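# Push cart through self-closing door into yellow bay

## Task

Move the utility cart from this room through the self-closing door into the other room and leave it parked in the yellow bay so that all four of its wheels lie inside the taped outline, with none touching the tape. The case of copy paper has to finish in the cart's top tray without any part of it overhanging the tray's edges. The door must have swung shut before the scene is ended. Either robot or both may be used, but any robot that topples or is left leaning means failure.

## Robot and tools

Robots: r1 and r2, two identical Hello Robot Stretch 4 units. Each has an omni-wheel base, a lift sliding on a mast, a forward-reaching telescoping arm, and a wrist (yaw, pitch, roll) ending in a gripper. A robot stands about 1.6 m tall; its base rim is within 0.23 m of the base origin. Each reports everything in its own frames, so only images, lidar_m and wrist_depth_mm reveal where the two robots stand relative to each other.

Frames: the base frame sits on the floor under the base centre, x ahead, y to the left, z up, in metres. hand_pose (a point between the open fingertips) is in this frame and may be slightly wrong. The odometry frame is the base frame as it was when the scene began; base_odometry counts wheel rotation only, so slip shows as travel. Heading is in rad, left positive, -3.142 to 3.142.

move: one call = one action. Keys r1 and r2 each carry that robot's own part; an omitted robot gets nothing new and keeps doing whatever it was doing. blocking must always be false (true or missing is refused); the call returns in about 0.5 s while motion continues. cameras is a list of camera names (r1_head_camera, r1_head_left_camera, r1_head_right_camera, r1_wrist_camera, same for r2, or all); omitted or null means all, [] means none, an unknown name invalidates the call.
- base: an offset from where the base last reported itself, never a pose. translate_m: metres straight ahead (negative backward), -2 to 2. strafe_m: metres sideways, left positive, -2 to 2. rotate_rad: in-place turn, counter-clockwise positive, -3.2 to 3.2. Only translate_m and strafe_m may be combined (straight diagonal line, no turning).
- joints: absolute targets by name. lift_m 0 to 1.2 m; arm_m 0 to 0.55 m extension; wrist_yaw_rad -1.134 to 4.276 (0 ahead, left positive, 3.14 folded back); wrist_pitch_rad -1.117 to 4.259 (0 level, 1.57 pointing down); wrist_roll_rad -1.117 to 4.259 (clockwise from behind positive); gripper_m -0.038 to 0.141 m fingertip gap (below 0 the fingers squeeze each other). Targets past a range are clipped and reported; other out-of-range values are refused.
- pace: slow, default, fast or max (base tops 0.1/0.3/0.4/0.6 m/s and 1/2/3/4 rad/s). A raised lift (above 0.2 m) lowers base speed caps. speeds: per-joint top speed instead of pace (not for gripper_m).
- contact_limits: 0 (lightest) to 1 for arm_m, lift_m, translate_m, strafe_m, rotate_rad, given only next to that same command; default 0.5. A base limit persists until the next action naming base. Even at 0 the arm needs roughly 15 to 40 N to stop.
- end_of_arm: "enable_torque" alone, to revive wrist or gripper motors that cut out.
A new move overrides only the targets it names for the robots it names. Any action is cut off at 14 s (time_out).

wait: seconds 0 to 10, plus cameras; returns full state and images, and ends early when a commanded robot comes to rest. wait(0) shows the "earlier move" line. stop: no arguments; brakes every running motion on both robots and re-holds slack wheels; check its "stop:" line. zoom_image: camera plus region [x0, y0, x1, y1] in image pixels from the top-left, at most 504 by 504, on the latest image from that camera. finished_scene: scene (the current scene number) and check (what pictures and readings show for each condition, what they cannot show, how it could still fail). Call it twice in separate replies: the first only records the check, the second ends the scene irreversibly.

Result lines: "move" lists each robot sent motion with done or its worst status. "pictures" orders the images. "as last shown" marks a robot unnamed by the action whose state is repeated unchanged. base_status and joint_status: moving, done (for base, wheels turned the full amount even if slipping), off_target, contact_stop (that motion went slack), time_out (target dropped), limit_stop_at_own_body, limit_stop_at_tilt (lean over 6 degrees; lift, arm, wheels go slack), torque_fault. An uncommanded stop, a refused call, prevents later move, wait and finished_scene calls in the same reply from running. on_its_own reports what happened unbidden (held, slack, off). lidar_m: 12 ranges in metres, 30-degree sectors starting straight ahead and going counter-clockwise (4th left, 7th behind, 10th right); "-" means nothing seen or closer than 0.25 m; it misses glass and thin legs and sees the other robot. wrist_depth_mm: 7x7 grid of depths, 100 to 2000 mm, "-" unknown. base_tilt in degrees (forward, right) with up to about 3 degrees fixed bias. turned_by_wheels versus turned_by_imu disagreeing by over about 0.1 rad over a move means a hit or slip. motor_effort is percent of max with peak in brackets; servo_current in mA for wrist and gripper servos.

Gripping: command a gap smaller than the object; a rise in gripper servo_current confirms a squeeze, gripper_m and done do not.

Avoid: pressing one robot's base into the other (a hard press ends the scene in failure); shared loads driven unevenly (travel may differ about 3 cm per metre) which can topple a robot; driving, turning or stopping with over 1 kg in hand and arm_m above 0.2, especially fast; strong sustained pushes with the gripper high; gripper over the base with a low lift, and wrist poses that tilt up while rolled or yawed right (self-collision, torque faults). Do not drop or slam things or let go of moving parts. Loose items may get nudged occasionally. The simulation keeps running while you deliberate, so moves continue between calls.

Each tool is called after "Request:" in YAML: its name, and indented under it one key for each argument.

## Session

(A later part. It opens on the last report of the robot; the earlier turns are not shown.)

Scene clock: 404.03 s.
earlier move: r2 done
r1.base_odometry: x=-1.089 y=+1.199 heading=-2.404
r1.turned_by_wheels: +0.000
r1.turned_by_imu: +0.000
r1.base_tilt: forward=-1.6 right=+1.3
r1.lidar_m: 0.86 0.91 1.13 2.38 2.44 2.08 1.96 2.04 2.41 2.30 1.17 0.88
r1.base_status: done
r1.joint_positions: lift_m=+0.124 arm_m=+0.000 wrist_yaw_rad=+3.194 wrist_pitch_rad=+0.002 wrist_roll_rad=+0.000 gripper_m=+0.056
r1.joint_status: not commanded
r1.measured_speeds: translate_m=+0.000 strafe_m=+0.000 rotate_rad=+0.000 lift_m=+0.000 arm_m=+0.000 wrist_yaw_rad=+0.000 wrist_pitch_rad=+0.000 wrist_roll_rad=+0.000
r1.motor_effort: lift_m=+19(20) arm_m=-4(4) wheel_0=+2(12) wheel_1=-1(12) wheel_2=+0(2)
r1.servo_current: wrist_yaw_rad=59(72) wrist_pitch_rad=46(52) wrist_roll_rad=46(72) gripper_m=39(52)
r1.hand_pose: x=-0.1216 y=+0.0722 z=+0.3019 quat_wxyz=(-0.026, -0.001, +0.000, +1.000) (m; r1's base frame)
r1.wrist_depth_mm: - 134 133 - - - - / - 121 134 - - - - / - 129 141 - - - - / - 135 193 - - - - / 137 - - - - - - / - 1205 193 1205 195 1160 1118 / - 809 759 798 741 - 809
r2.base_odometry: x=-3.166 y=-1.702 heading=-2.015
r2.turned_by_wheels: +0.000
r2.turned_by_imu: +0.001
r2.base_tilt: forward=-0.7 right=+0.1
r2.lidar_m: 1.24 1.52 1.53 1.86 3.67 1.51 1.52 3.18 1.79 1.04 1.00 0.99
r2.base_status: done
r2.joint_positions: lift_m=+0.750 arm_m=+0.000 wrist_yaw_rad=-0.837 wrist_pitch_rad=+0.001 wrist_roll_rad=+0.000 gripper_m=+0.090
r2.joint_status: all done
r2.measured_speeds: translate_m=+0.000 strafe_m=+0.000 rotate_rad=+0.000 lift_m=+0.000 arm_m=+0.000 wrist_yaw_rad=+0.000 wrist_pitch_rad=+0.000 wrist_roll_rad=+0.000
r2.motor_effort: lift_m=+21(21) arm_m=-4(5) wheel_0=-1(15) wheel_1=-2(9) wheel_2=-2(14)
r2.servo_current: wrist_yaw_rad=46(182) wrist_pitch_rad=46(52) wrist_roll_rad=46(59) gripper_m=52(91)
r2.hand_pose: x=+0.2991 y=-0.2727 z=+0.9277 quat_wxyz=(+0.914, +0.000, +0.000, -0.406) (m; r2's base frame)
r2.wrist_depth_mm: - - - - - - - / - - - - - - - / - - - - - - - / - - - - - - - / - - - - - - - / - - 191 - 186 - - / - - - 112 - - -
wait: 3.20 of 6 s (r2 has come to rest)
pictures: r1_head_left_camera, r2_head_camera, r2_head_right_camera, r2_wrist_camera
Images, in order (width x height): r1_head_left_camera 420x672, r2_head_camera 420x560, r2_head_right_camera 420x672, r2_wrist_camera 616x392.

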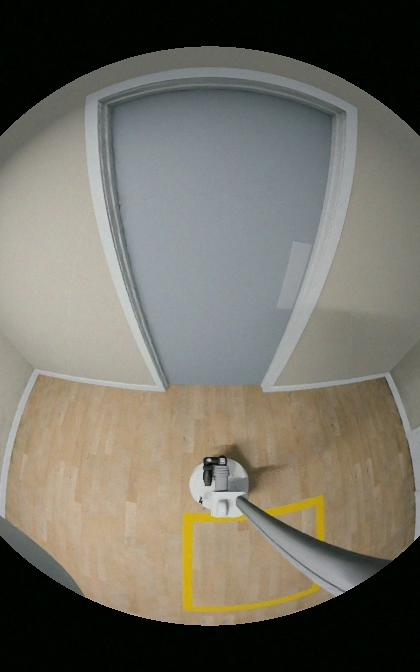

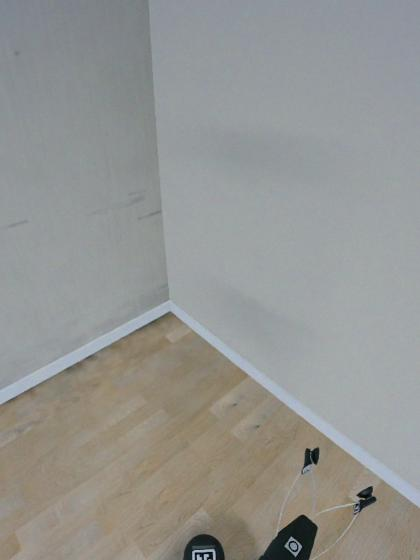

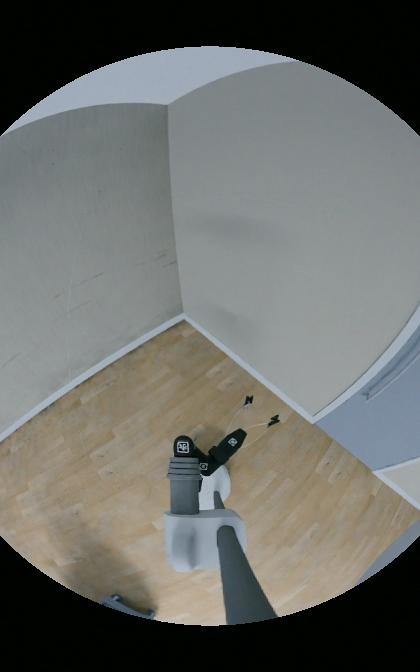

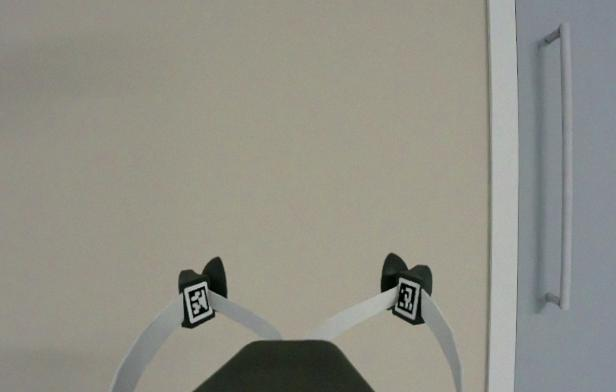

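Request:
move:
  r2: {"base": {"translate_m": -0.263, "strafe_m": -0.384}}
  cameras: []
  blocking: false

Request:
wait:
  seconds: 4
  cameras: ["r2_head_right_camera", "r2_wrist_camera"]

Scene clock: 455.00 s.
move: r2 moving
r1.base_odometry: x=-1.089 y=+1.199 heading=-2.404
r1.turned_by_wheels: +0.000
r1.turned_by_imu: +0.000
r1.base_tilt: forward=-1.6 right=+1.3
r1.lidar_m: 0.85 0.91 1.12 2.38 2.44 2.08 1.97 2.07 2.44 2.32 1.23 0.90
r1.base_status: not commanded
r1.joint_positions: lift_m=+0.124 arm_m=+0.000 wrist_yaw_rad=+3.194 wrist_pitch_rad=+0.002 wrist_roll_rad=+0.000 gripper_m=+0.056
r1.joint_status: not commanded
r1.measured_speeds: translate_m=+0.000 strafe_m=+0.000 rotate_rad=+0.000 lift_m=+0.000 arm_m=+0.000 wrist_yaw_rad=+0.000 wrist_pitch_rad=+0.000 wrist_roll_rad=+0.000
r1.motor_effort: lift_m=+20(20) arm_m=-4(4) wheel_0=+2(2) wheel_1=-1(1) wheel_2=+0(0)
r1.servo_current: wrist_yaw_rad=59(72) wrist_pitch_rad=46(46) wrist_roll_rad=33(59) gripper_m=46(46)
r1.hand_pose: x=-0.1216 y=+0.0722 z=+0.3019 quat_wxyz=(-0.026, -0.001, +0.000, +1.000) (m; r1's base frame)
r1.wrist_depth_mm: - 134 133 - - - - / - 121 133 - - - - / - 129 141 - - - - / - 135 193 - - - - / 137 - - - - - - / - 1255 193 1205 196 1182 1138 / - 809 759 798 741 - 809
r2.base_odometry: x=-3.182 y=-1.675 heading=-2.015
r2.turned_by_wheels: +0.000
r2.turned_by_imu: +0.001
r2.base_tilt: forward=-0.6 right=+0.1
r2.lidar_m: 1.22 1.55 1.53 1.91 3.76 1.51 3.55 3.13 1.74 1.13 0.99 0.99
r2.base_status: translate_m moving; strafe_m moving
r2.joint_positions: lift_m=+0.750 arm_m=+0.000 wrist_yaw_rad=-0.837 wrist_pitch_rad=+0.001 wrist_roll_rad=+0.000 gripper_m=+0.090
r2.joint_status: not commanded
r2.measured_speeds: translate_m=-0.068 strafe_m=-0.101 rotate_rad=+0.001 lift_m=+0.000 arm_m=+0.000 wrist_yaw_rad=+0.000 wrist_pitch_rad=+0.000 wrist_roll_rad=+0.000
r2.motor_effort: lift_m=+21(21) arm_m=-4(5) wheel_0=+8(9) wheel_1=-11(11) wheel_2=+10(10)
r2.servo_current: wrist_yaw_rad=65(65) wrist_pitch_rad=33(46) wrist_roll_rad=52(52) gripper_m=46(59)
r2.hand_pose: x=+0.2991 y=-0.2727 z=+0.9277 quat_wxyz=(+0.914, +0.000, +0.000, -0.406) (m; r2's base frame)
r2.wrist_depth_mm: - - - - - - - / - - - - - - - / - - - - - - - / - - - - - - - / - - - - - - - / - - 191 - 185 - - / - - - 112 - - -
pictures: none
No camera images: "cameras" was empty.

Scene clock: 457.53 s.
earlier move: r2 done
r1.base_odometry: x=-1.089 y=+1.199 heading=-2.404
r1.turned_by_wheels: +0.000
r1.turned_by_imu: +0.000
r1.base_tilt: forward=-1.6 right=+1.2
r1.lidar_m: 0.86 0.91 1.12 2.36 2.46 2.08 1.96 2.05 2.41 2.30 1.17 0.91
r1.base_status: not commanded
r1.joint_positions: lift_m=+0.124 arm_m=+0.000 wrist_yaw_rad=+3.194 wrist_pitch_rad=+0.002 wrist_roll_rad=+0.000 gripper_m=+0.056
r1.joint_status: not commanded
r1.measured_speeds: translate_m=+0.000 strafe_m=+0.000 rotate_rad=+0.000 lift_m=+0.000 arm_m=+0.000 wrist_yaw_rad=+0.000 wrist_pitch_rad=+0.000 wrist_roll_rad=+0.000
r1.motor_effort: lift_m=+19(20) arm_m=-4(4) wheel_0=+2(3) wheel_1=-1(2) wheel_2=+0(0)
r1.servo_current: wrist_yaw_rad=46(72) wrist_pitch_rad=39(52) wrist_roll_rad=46(72) gripper_m=33(46)
r1.hand_pose: x=-0.1216 y=+0.0722 z=+0.3019 quat_wxyz=(-0.026, -0.001, +0.000, +1.000) (m; r1's base frame)
r1.wrist_depth_mm: - 134 134 - - - - / - 121 133 - - - - / - 129 141 - - - - / - 135 194 - - - - / 137 - - - - - - / - 1229 193 1182 196 1160 1118 / - 809 759 798 741 - 798
r2.base_odometry: x=-3.400 y=-1.300 heading=-2.015
r2.turned_by_wheels: +0.000
r2.turned_by_imu: -0.001
r2.base_tilt: forward=-0.7 right=+0.1
r2.lidar_m: 1.08 1.96 1.94 2.44 1.55 1.46 3.05 2.72 1.57 0.97 0.81 0.83
r2.base_status: done
r2.joint_positions: lift_m=+0.750 arm_m=+0.000 wrist_yaw_rad=-0.837 wrist_pitch_rad=+0.001 wrist_roll_rad=+0.000 gripper_m=+0.090
r2.joint_status: not commanded
r2.measured_speeds: translate_m=+0.000 strafe_m=+0.000 rotate_rad=+0.000 lift_m=+0.000 arm_m=+0.000 wrist_yaw_rad=+0.000 wrist_pitch_rad=+0.000 wrist_roll_rad=+0.000
r2.motor_effort: lift_m=+21(21) arm_m=-4(5) wheel_0=+4(9) wheel_1=-3(12) wheel_2=+6(11)
r2.servo_current: wrist_yaw_rad=52(65) wrist_pitch_rad=46(46) wrist_roll_rad=52(59) gripper_m=59(59)
r2.hand_pose: x=+0.2991 y=-0.2727 z=+0.9277 quat_wxyz=(+0.914, +0.000, +0.000, -0.406) (m; r2's base frame)
r2.wrist_depth_mm: - - - - - - - / - - - - - - - / - - - - - - - / - - - - - - - / - - - - - - - / - - 191 - 189 - - / - - - 112 - - -
wait: 2.53 of 4 s (r2 has come to rest)
pictures: r2_head_right_camera, r2_wrist_camera
Images, in order (width x height): r2_head_right_camera 420x672, r2_wrist_camera 616x392.

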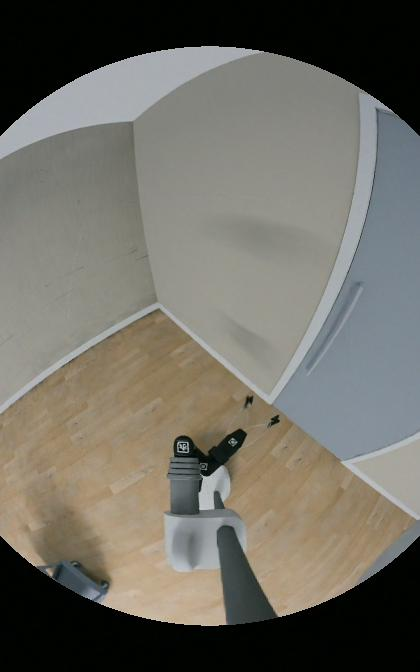

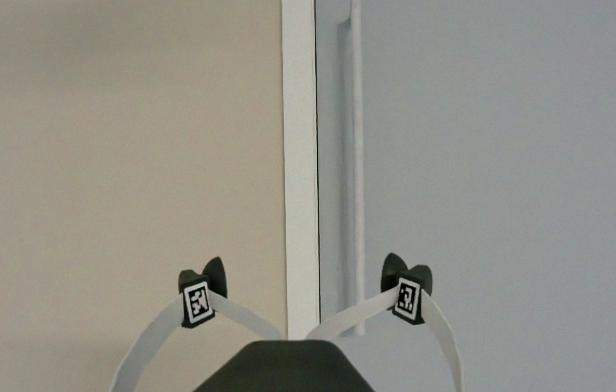

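Request:
move:
  r2: {"base": {"translate_m": 0.076, "strafe_m": -0.199}}
  cameras: []
  blocking: false

Request:
wait:
  seconds: 4
  cameras: ["r2_wrist_camera"]

Scene clock: 467.47 s.
move: r2 moving
r1.base_odometry: x=-1.089 y=+1.199 heading=-2.404
r1.turned_by_wheels: +0.000
r1.turned_by_imu: +0.000
r1.base_tilt: forward=-1.6 right=+1.3
r1.lidar_m: 0.84 0.86 1.12 2.39 2.44 2.06 1.96 2.03 2.40 2.33 1.20 0.90
r1.base_status: not commanded
r1.joint_positions: lift_m=+0.124 arm_m=+0.000 wrist_yaw_rad=+3.194 wrist_pitch_rad=+0.002 wrist_roll_rad=+0.000 gripper_m=+0.056
r1.joint_status: not commanded
r1.measured_speeds: translate_m=+0.000 strafe_m=+0.000 rotate_rad=+0.000 lift_m=+0.000 arm_m=+0.000 wrist_yaw_rad=+0.000 wrist_pitch_rad=+0.000 wrist_roll_rad=+0.000
r1.motor_effort: lift_m=+20(20) arm_m=-4(4) wheel_0=+2(2) wheel_1=-1(1) wheel_2=+0(0)
r1.servo_current: wrist_yaw_rad=39(65) wrist_pitch_rad=39(46) wrist_roll_rad=52(59) gripper_m=46(46)
r1.hand_pose: x=-0.1216 y=+0.0722 z=+0.3019 quat_wxyz=(-0.026, -0.001, +0.000, +1.000) (m; r1's base frame)
r1.wrist_depth_mm: - 134 133 - - - - / - 121 134 - - - - / - 128 141 - - - - / - 135 194 - - - - / 138 - - - - - - / - 1229 194 1205 195 1160 1138 / - 809 759 798 741 - 809
r2.base_odometry: x=-3.432 y=-1.297 heading=-2.015
r2.turned_by_wheels: -0.001
r2.turned_by_imu: +0.000
r2.base_tilt: forward=-0.7 right=+0.1
r2.lidar_m: 1.05 1.95 1.99 2.43 1.61 1.47 3.05 2.72 1.51 0.94 0.77 0.83
r2.base_status: translate_m moving; strafe_m moving
r2.joint_positions: lift_m=+0.750 arm_m=+0.000 wrist_yaw_rad=-0.837 wrist_pitch_rad=+0.001 wrist_roll_rad=+0.000 gripper_m=+0.090
r2.joint_status: not commanded
r2.measured_speeds: translate_m=+0.045 strafe_m=-0.114 rotate_rad=+0.005 lift_m=+0.000 arm_m=+0.000 wrist_yaw_rad=+0.000 wrist_pitch_rad=+0.000 wrist_roll_rad=+0.000
r2.motor_effort: lift_m=+21(21) arm_m=-4(4) wheel_0=+9(12) wheel_1=-9(11) wheel_2=-9(10)
r2.servo_current: wrist_yaw_rad=52(59) wrist_pitch_rad=39(46) wrist_roll_rad=46(59) gripper_m=59(59)
r2.hand_pose: x=+0.2991 y=-0.2727 z=+0.9277 quat_wxyz=(+0.914, +0.000, +0.000, -0.406) (m; r2's base frame)
r2.wrist_depth_mm: - - - 707 - - - / - - - 715 - - - / - - - - - - - / - - - - - - - / - - - - - - - / - - 191 - 189 - - / - - - 112 - - -
pictures: none
No camera images: "cameras" was empty.

Scene clock: 469.10 s.
earlier move: r2 done
r1.base_odometry: x=-1.089 y=+1.199 heading=-2.404
r1.turned_by_wheels: +0.000
r1.turned_by_imu: +0.000
r1.base_tilt: forward=-1.6 right=+1.3
r1.lidar_m: 0.86 0.90 1.10 2.39 2.47 2.08 1.96 2.06 2.43 2.31 1.21 0.90
r1.base_status: not commanded
r1.joint_positions: lift_m=+0.124 arm_m=+0.000 wrist_yaw_rad=+3.194 wrist_pitch_rad=+0.002 wrist_roll_rad=+0.000 gripper_m=+0.056
r1.joint_status: not commanded
r1.measured_speeds: translate_m=+0.000 strafe_m=+0.000 rotate_rad=+0.000 lift_m=+0.000 arm_m=+0.000 wrist_yaw_rad=+0.000 wrist_pitch_rad=+0.000 wrist_roll_rad=+0.000
r1.motor_effort: lift_m=+20(20) arm_m=-4(4) wheel_0=+2(3) wheel_1=-1(1) wheel_2=+0(0)
r1.servo_current: wrist_yaw_rad=46(65) wrist_pitch_rad=39(52) wrist_roll_rad=39(65) gripper_m=39(52)
r1.hand_pose: x=-0.1216 y=+0.0722 z=+0.3019 quat_wxyz=(-0.026, -0.001, +0.000, +1.000) (m; r1's base frame)
r1.wrist_depth_mm: - 134 134 - - - - / - 121 133 - - - - / - 129 141 - - - - / - 135 193 - - - - / 137 - - - - - - / - 1205 193 1205 195 1160 1118 / - 820 759 798 750 - 798
r2.base_odometry: x=-3.612 y=-1.283 heading=-2.015
r2.turned_by_wheels: +0.000
r2.turned_by_imu: +0.001
r2.base_tilt: forward=-0.7 right=+0.0
r2.lidar_m: 0.86 1.68 2.04 2.53 1.70 1.62 2.98 2.66 1.20 0.76 0.63 0.62
r2.base_status: done
r2.joint_positions: lift_m=+0.750 arm_m=+0.000 wrist_yaw_rad=-0.837 wrist_pitch_rad=+0.001 wrist_roll_rad=+0.000 gripper_m=+0.090
r2.joint_status: not commanded
r2.measured_speeds: translate_m=+0.000 strafe_m=+0.000 rotate_rad=+0.000 lift_m=+0.000 arm_m=+0.000 wrist_yaw_rad=+0.000 wrist_pitch_rad=+0.000 wrist_roll_rad=+0.000
r2.motor_effort: lift_m=+21(21) arm_m=-4(5) wheel_0=+3(13) wheel_1=-3(11) wheel_2=-4(10)
r2.servo_current: wrist_yaw_rad=59(65) wrist_pitch_rad=46(46) wrist_roll_rad=59(59) gripper_m=52(59)
r2.hand_pose: x=+0.2991 y=-0.2727 z=+0.9277 quat_wxyz=(+0.914, +0.000, +0.000, -0.406) (m; r2's base frame)
r2.wrist_depth_mm: - - - - - - - / - - - 466 - - - / - - - 469 - - - / - - - - - - - / - - - - - - - / - - 191 - 185 - - / - - - 112 - - -
wait: 1.63 of 4 s (r2 has come to rest)
pictures: r2_wrist_camera
Images, in order (width x height): r2_wrist_camera 616x392.

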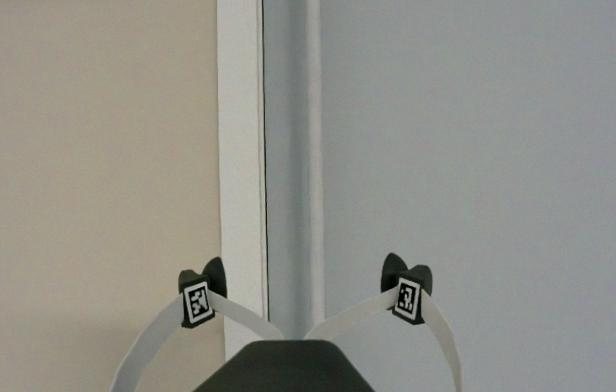

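Request:
move:
  r2: {"base": {"translate_m": 0.102, "strafe_m": -0.137}, "pace": "slow"}
  cameras: []
  blocking: false

Request:
wait:
  seconds: 5
  cameras: ["r2_wrist_camera"]

Scene clock: 476.70 s.
move: r2 moving
r1.base_odometry: x=-1.089 y=+1.199 heading=-2.404
r1.turned_by_wheels: +0.000
r1.turned_by_imu: +0.000
r1.base_tilt: forward=-1.6 right=+1.3
r1.lidar_m: 0.85 0.88 1.10 2.37 2.45 2.10 1.95 2.06 2.42 2.32 1.18 0.89
r1.base_status: not commanded
r1.joint_positions: lift_m=+0.124 arm_m=+0.000 wrist_yaw_rad=+3.194 wrist_pitch_rad=+0.002 wrist_roll_rad=+0.000 gripper_m=+0.056
r1.joint_status: not commanded
r1.measured_speeds: translate_m=+0.000 strafe_m=+0.000 rotate_rad=+0.000 lift_m=+0.000 arm_m=+0.000 wrist_yaw_rad=+0.000 wrist_pitch_rad=+0.000 wrist_roll_rad=+0.000
r1.motor_effort: lift_m=+20(20) arm_m=-4(4) wheel_0=+2(3) wheel_1=-1(1) wheel_2=+0(0)
r1.servo_current: wrist_yaw_rad=39(65) wrist_pitch_rad=39(39) wrist_roll_rad=65(65) gripper_m=46(52)
r1.hand_pose: x=-0.1216 y=+0.0722 z=+0.3019 quat_wxyz=(-0.026, -0.001, +0.000, +1.000) (m; r1's base frame)
r1.wrist_depth_mm: - 134 133 - - - - / - 121 133 - - - - / - 128 141 - - - - / - 134 193 - - - - / 137 - - - - - - / - 1205 193 1205 196 1160 1138 / - 809 759 788 741 - 798
r2.base_odometry: x=-3.624 y=-1.285 heading=-2.016
r2.turned_by_wheels: +0.000
r2.turned_by_imu: +0.000
r2.base_tilt: forward=-0.7 right=+0.1
r2.lidar_m: 0.83 1.65 2.02 2.47 1.69 1.60 2.96 2.67 1.20 0.76 0.60 0.61
r2.base_status: translate_m moving; strafe_m moving
r2.joint_positions: lift_m=+0.750 arm_m=+0.000 wrist_yaw_rad=-0.837 wrist_pitch_rad=+0.001 wrist_roll_rad=+0.000 gripper_m=+0.090
r2.joint_status: not commanded
r2.measured_speeds: translate_m=+0.028 strafe_m=-0.039 rotate_rad=+0.000 lift_m=+0.000 arm_m=+0.000 wrist_yaw_rad=+0.000 wrist_pitch_rad=+0.000 wrist_roll_rad=+0.000
r2.motor_effort: lift_m=+21(21) arm_m=-4(4) wheel_0=+7(12) wheel_1=-4(7) wheel_2=-8(8)
r2.servo_current: wrist_yaw_rad=33(59) wrist_pitch_rad=33(46) wrist_roll_rad=39(52) gripper_m=46(59)
r2.hand_pose: x=+0.2991 y=-0.2727 z=+0.9277 quat_wxyz=(+0.914, +0.000, +0.000, -0.406) (m; r2's base frame)
r2.wrist_depth_mm: - - 525 530 - - - / - - 521 462 - - - / - - - 459 - - - / - - - 459 - - - / - - - - - - - / - - 192 - 186 - - / - - - 112 - - -
pictures: none
No camera images: "cameras" was empty.

Scene clock: 479.17 s.
earlier move: r2 done
r1.base_odometry: x=-1.089 y=+1.199 heading=-2.404
r1.turned_by_wheels: +0.000
r1.turned_by_imu: +0.000
r1.base_tilt: forward=-1.6 right=+1.3
r1.lidar_m: 0.85 0.88 1.15 2.37 2.44 2.10 1.95 2.08 2.39 2.32 1.22 0.89
r1.base_status: not commanded
r1.joint_positions: lift_m=+0.124 arm_m=+0.000 wrist_yaw_rad=+3.194 wrist_pitch_rad=+0.002 wrist_roll_rad=+0.000 gripper_m=+0.056
r1.joint_status: not commanded
r1.measured_speeds: translate_m=+0.000 strafe_m=+0.000 rotate_rad=+0.000 lift_m=+0.000 arm_m=+0.000 wrist_yaw_rad=+0.000 wrist_pitch_rad=+0.000 wrist_roll_rad=+0.000
r1.motor_effort: lift_m=+19(20) arm_m=-4(4) wheel_0=+2(3) wheel_1=-1(2) wheel_2=+0(0)
r1.servo_current: wrist_yaw_rad=46(85) wrist_pitch_rad=39(52) wrist_roll_rad=46(72) gripper_m=52(52)
r1.hand_pose: x=-0.1216 y=+0.0722 z=+0.3019 quat_wxyz=(-0.026, -0.001, +0.000, +1.000) (m; r1's base frame)
r1.wrist_depth_mm: - 134 133 - - - - / - 121 133 - - - - / - 128 141 - - - - / - 135 193 - - - - / 137 - - - - - - / - 1229 193 1205 196 1160 1138 / - 809 759 798 741 - 809
r2.base_odometry: x=-3.779 y=-1.316 heading=-2.016
r2.turned_by_wheels: +0.000
r2.turned_by_imu: +0.000
r2.base_tilt: forward=-0.7 right=+0.1
r2.lidar_m: 0.64 1.24 2.04 2.52 1.89 1.79 2.96 2.64 0.90 0.58 0.50 0.45
r2.base_status: done
r2.joint_positions: lift_m=+0.750 arm_m=+0.000 wrist_yaw_rad=-0.837 wrist_pitch_rad=+0.001 wrist_roll_rad=+0.000 gripper_m=+0.090
r2.joint_status: not commanded
r2.measured_speeds: translate_m=+0.000 strafe_m=+0.000 rotate_rad=+0.000 lift_m=+0.000 arm_m=+0.000 wrist_yaw_rad=+0.000 wrist_pitch_rad=+0.000 wrist_roll_rad=+0.000
r2.motor_effort: lift_m=+21(21) arm_m=-4(5) wheel_0=+4(12) wheel_1=-4(8) wheel_2=-7(10)
r2.servo_current: wrist_yaw_rad=39(65) wrist_pitch_rad=39(52) wrist_roll_rad=52(59) gripper_m=46(59)
r2.hand_pose: x=+0.2991 y=-0.2727 z=+0.9277 quat_wxyz=(+0.914, +0.000, +0.000, -0.406) (m; r2's base frame)
r2.wrist_depth_mm: 382 373 370 296 - - - / 382 379 370 - - - - / 389 379 373 301 - - - / 389 382 375 - - - - / 392 382 364 - - - - / 394 387 191 - 185 - - / 399 389 - 112 - - -
wait: 2.47 of 5 s (r2 has come to rest)
pictures: r2_wrist_camera
Images, in order (width x height): r2_wrist_camera 616x392.

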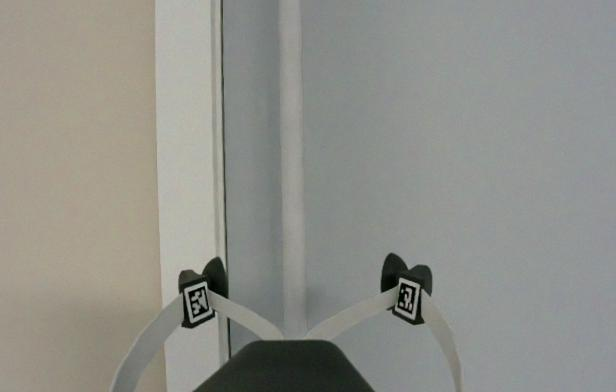

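Request:
move:
  r2: {"base": {"translate_m": 0.0695, "strafe_m": -0.0655}, "pace": "slow"}
  cameras: []
  blocking: false

Request:
wait:
  seconds: 5
  cameras: ["r2_wrist_camera"]

Scene clock: 500.57 s.
move: r2 moving
r1.base_odometry: x=-1.089 y=+1.199 heading=-2.404
r1.turned_by_wheels: +0.000
r1.turned_by_imu: +0.000
r1.base_tilt: forward=-1.6 right=+1.3
r1.lidar_m: 0.84 0.89 1.10 2.37 2.46 2.06 1.98 2.03 2.44 2.33 1.21 0.91
r1.base_status: not commanded
r1.joint_positions: lift_m=+0.124 arm_m=+0.000 wrist_yaw_rad=+3.194 wrist_pitch_rad=+0.002 wrist_roll_rad=+0.000 gripper_m=+0.056
r1.joint_status: not commanded
r1.measured_speeds: translate_m=+0.000 strafe_m=+0.000 rotate_rad=+0.000 lift_m=+0.000 arm_m=+0.000 wrist_yaw_rad=+0.000 wrist_pitch_rad=+0.000 wrist_roll_rad=+0.000
r1.motor_effort: lift_m=+19(20) arm_m=-4(4) wheel_0=+2(2) wheel_1=-1(1) wheel_2=+0(0)
r1.servo_current: wrist_yaw_rad=52(59) wrist_pitch_rad=39(46) wrist_roll_rad=26(59) gripper_m=39(46)
r1.hand_pose: x=-0.1216 y=+0.0722 z=+0.3019 quat_wxyz=(-0.026, -0.001, +0.000, +1.000) (m; r1's base frame)
r1.wrist_depth_mm: - 134 133 - - - - / - 121 133 - - - - / - 128 140 - - - - / - 135 193 - - - - / 138 - - - - - - / - 1229 193 1205 196 1160 1118 / - 820 759 798 741 - 809
r2.base_odometry: x=-3.792 y=-1.320 heading=-2.016
r2.turned_by_wheels: -0.001
r2.turned_by_imu: +0.000
r2.base_tilt: forward=-0.6 right=+0.0
r2.lidar_m: 0.61 1.20 2.07 2.50 1.88 1.79 2.97 2.65 0.89 0.54 0.47 0.44
r2.base_status: translate_m moving; strafe_m moving
r2.joint_positions: lift_m=+0.750 arm_m=+0.000 wrist_yaw_rad=-0.837 wrist_pitch_rad=+0.001 wrist_roll_rad=+0.000 gripper_m=+0.090
r2.joint_status: not commanded
r2.measured_speeds: translate_m=+0.036 strafe_m=-0.035 rotate_rad=+0.000 lift_m=+0.000 arm_m=+0.000 wrist_yaw_rad=+0.000 wrist_pitch_rad=+0.000 wrist_roll_rad=+0.000
r2.motor_effort: lift_m=+21(21) arm_m=-4(5) wheel_0=+5(10) wheel_1=-4(6) wheel_2=-8(10)
r2.servo_current: wrist_yaw_rad=52(59) wrist_pitch_rad=39(46) wrist_roll_rad=46(59) gripper_m=52(59)
r2.hand_pose: x=+0.2991 y=-0.2727 z=+0.9277 quat_wxyz=(+0.914, +0.000, +0.000, -0.406) (m; r2's base frame)
r2.wrist_depth_mm: 370 366 359 287 - - - / 373 368 359 286 - - - / 373 370 362 290 - - - / 377 373 364 291 - - - / 379 373 353 294 - - - / 382 375 191 - 185 - - / 382 382 - 112 - - -
pictures: none
No camera images: "cameras" was empty.

Scene clock: 502.27 s.
earlier move: r2 done
r1.base_odometry: x=-1.089 y=+1.199 heading=-2.404
r1.turned_by_wheels: +0.000
r1.turned_by_imu: +0.000
r1.base_tilt: forward=-1.6 right=+1.3
r1.lidar_m: 0.85 0.90 1.10 2.38 2.47 2.08 1.96 2.06 2.40 2.31 1.18 0.89
r1.base_status: not commanded
r1.joint_positions: lift_m=+0.124 arm_m=+0.000 wrist_yaw_rad=+3.194 wrist_pitch_rad=+0.002 wrist_roll_rad=+0.000 gripper_m=+0.056
r1.joint_status: not commanded
r1.measured_speeds: translate_m=+0.000 strafe_m=+0.000 rotate_rad=+0.000 lift_m=+0.000 arm_m=+0.000 wrist_yaw_rad=+0.000 wrist_pitch_rad=+0.000 wrist_roll_rad=+0.000
r1.motor_effort: lift_m=+20(20) arm_m=-4(4) wheel_0=+2(2) wheel_1=-1(1) wheel_2=+0(0)
r1.servo_current: wrist_yaw_rad=65(65) wrist_pitch_rad=46(52) wrist_roll_rad=52(65) gripper_m=39(46)
r1.hand_pose: x=-0.1216 y=+0.0722 z=+0.3019 quat_wxyz=(-0.026, -0.001, +0.000, +1.000) (m; r1's base frame)
r1.wrist_depth_mm: - 134 133 - - - - / - 121 133 - - - - / - 128 140 - - - - / - 135 193 - - - - / 137 - - - - - - / - 1229 193 1182 196 1160 1118 / - 820 759 798 741 - 809
r2.base_odometry: x=-3.868 y=-1.350 heading=-2.016
r2.turned_by_wheels: +0.000
r2.turned_by_imu: +0.000
r2.base_tilt: forward=-0.7 right=+0.1
r2.lidar_m: 0.53 1.02 2.06 2.51 1.96 1.90 2.96 2.65 0.78 0.45 0.41 0.33
r2.base_status: done
r2.joint_positions: lift_m=+0.750 arm_m=+0.000 wrist_yaw_rad=-0.837 wrist_pitch_rad=+0.001 wrist_roll_rad=+0.000 gripper_m=+0.090
r2.joint_status: not commanded
r2.measured_speeds: translate_m=+0.000 strafe_m=+0.000 rotate_rad=+0.000 lift_m=+0.000 arm_m=+0.000 wrist_yaw_rad=+0.000 wrist_pitch_rad=+0.000 wrist_roll_rad=+0.000
r2.motor_effort: lift_m=+21(21) arm_m=-4(5) wheel_0=+4(10) wheel_1=-5(7) wheel_2=-5(11)
r2.servo_current: wrist_yaw_rad=39(59) wrist_pitch_rad=46(46) wrist_roll_rad=46(59) gripper_m=46(59)
r2.hand_pose: x=+0.2991 y=-0.2727 z=+0.9277 quat_wxyz=(+0.914, +0.000, +0.000, -0.406) (m; r2's base frame)
r2.wrist_depth_mm: 282 - 273 202 - - - / 283 - 276 204 - - - / 287 283 278 205 - - - / 290 - 279 206 - - - / 291 287 268 208 - - - / 293 286 193 210 185 - - / 296 289 283 112 - - -
wait: 1.70 of 5 s (r2 has come to rest)
pictures: r2_wrist_camera
Images, in order (width x height): r2_wrist_camera 616x392.

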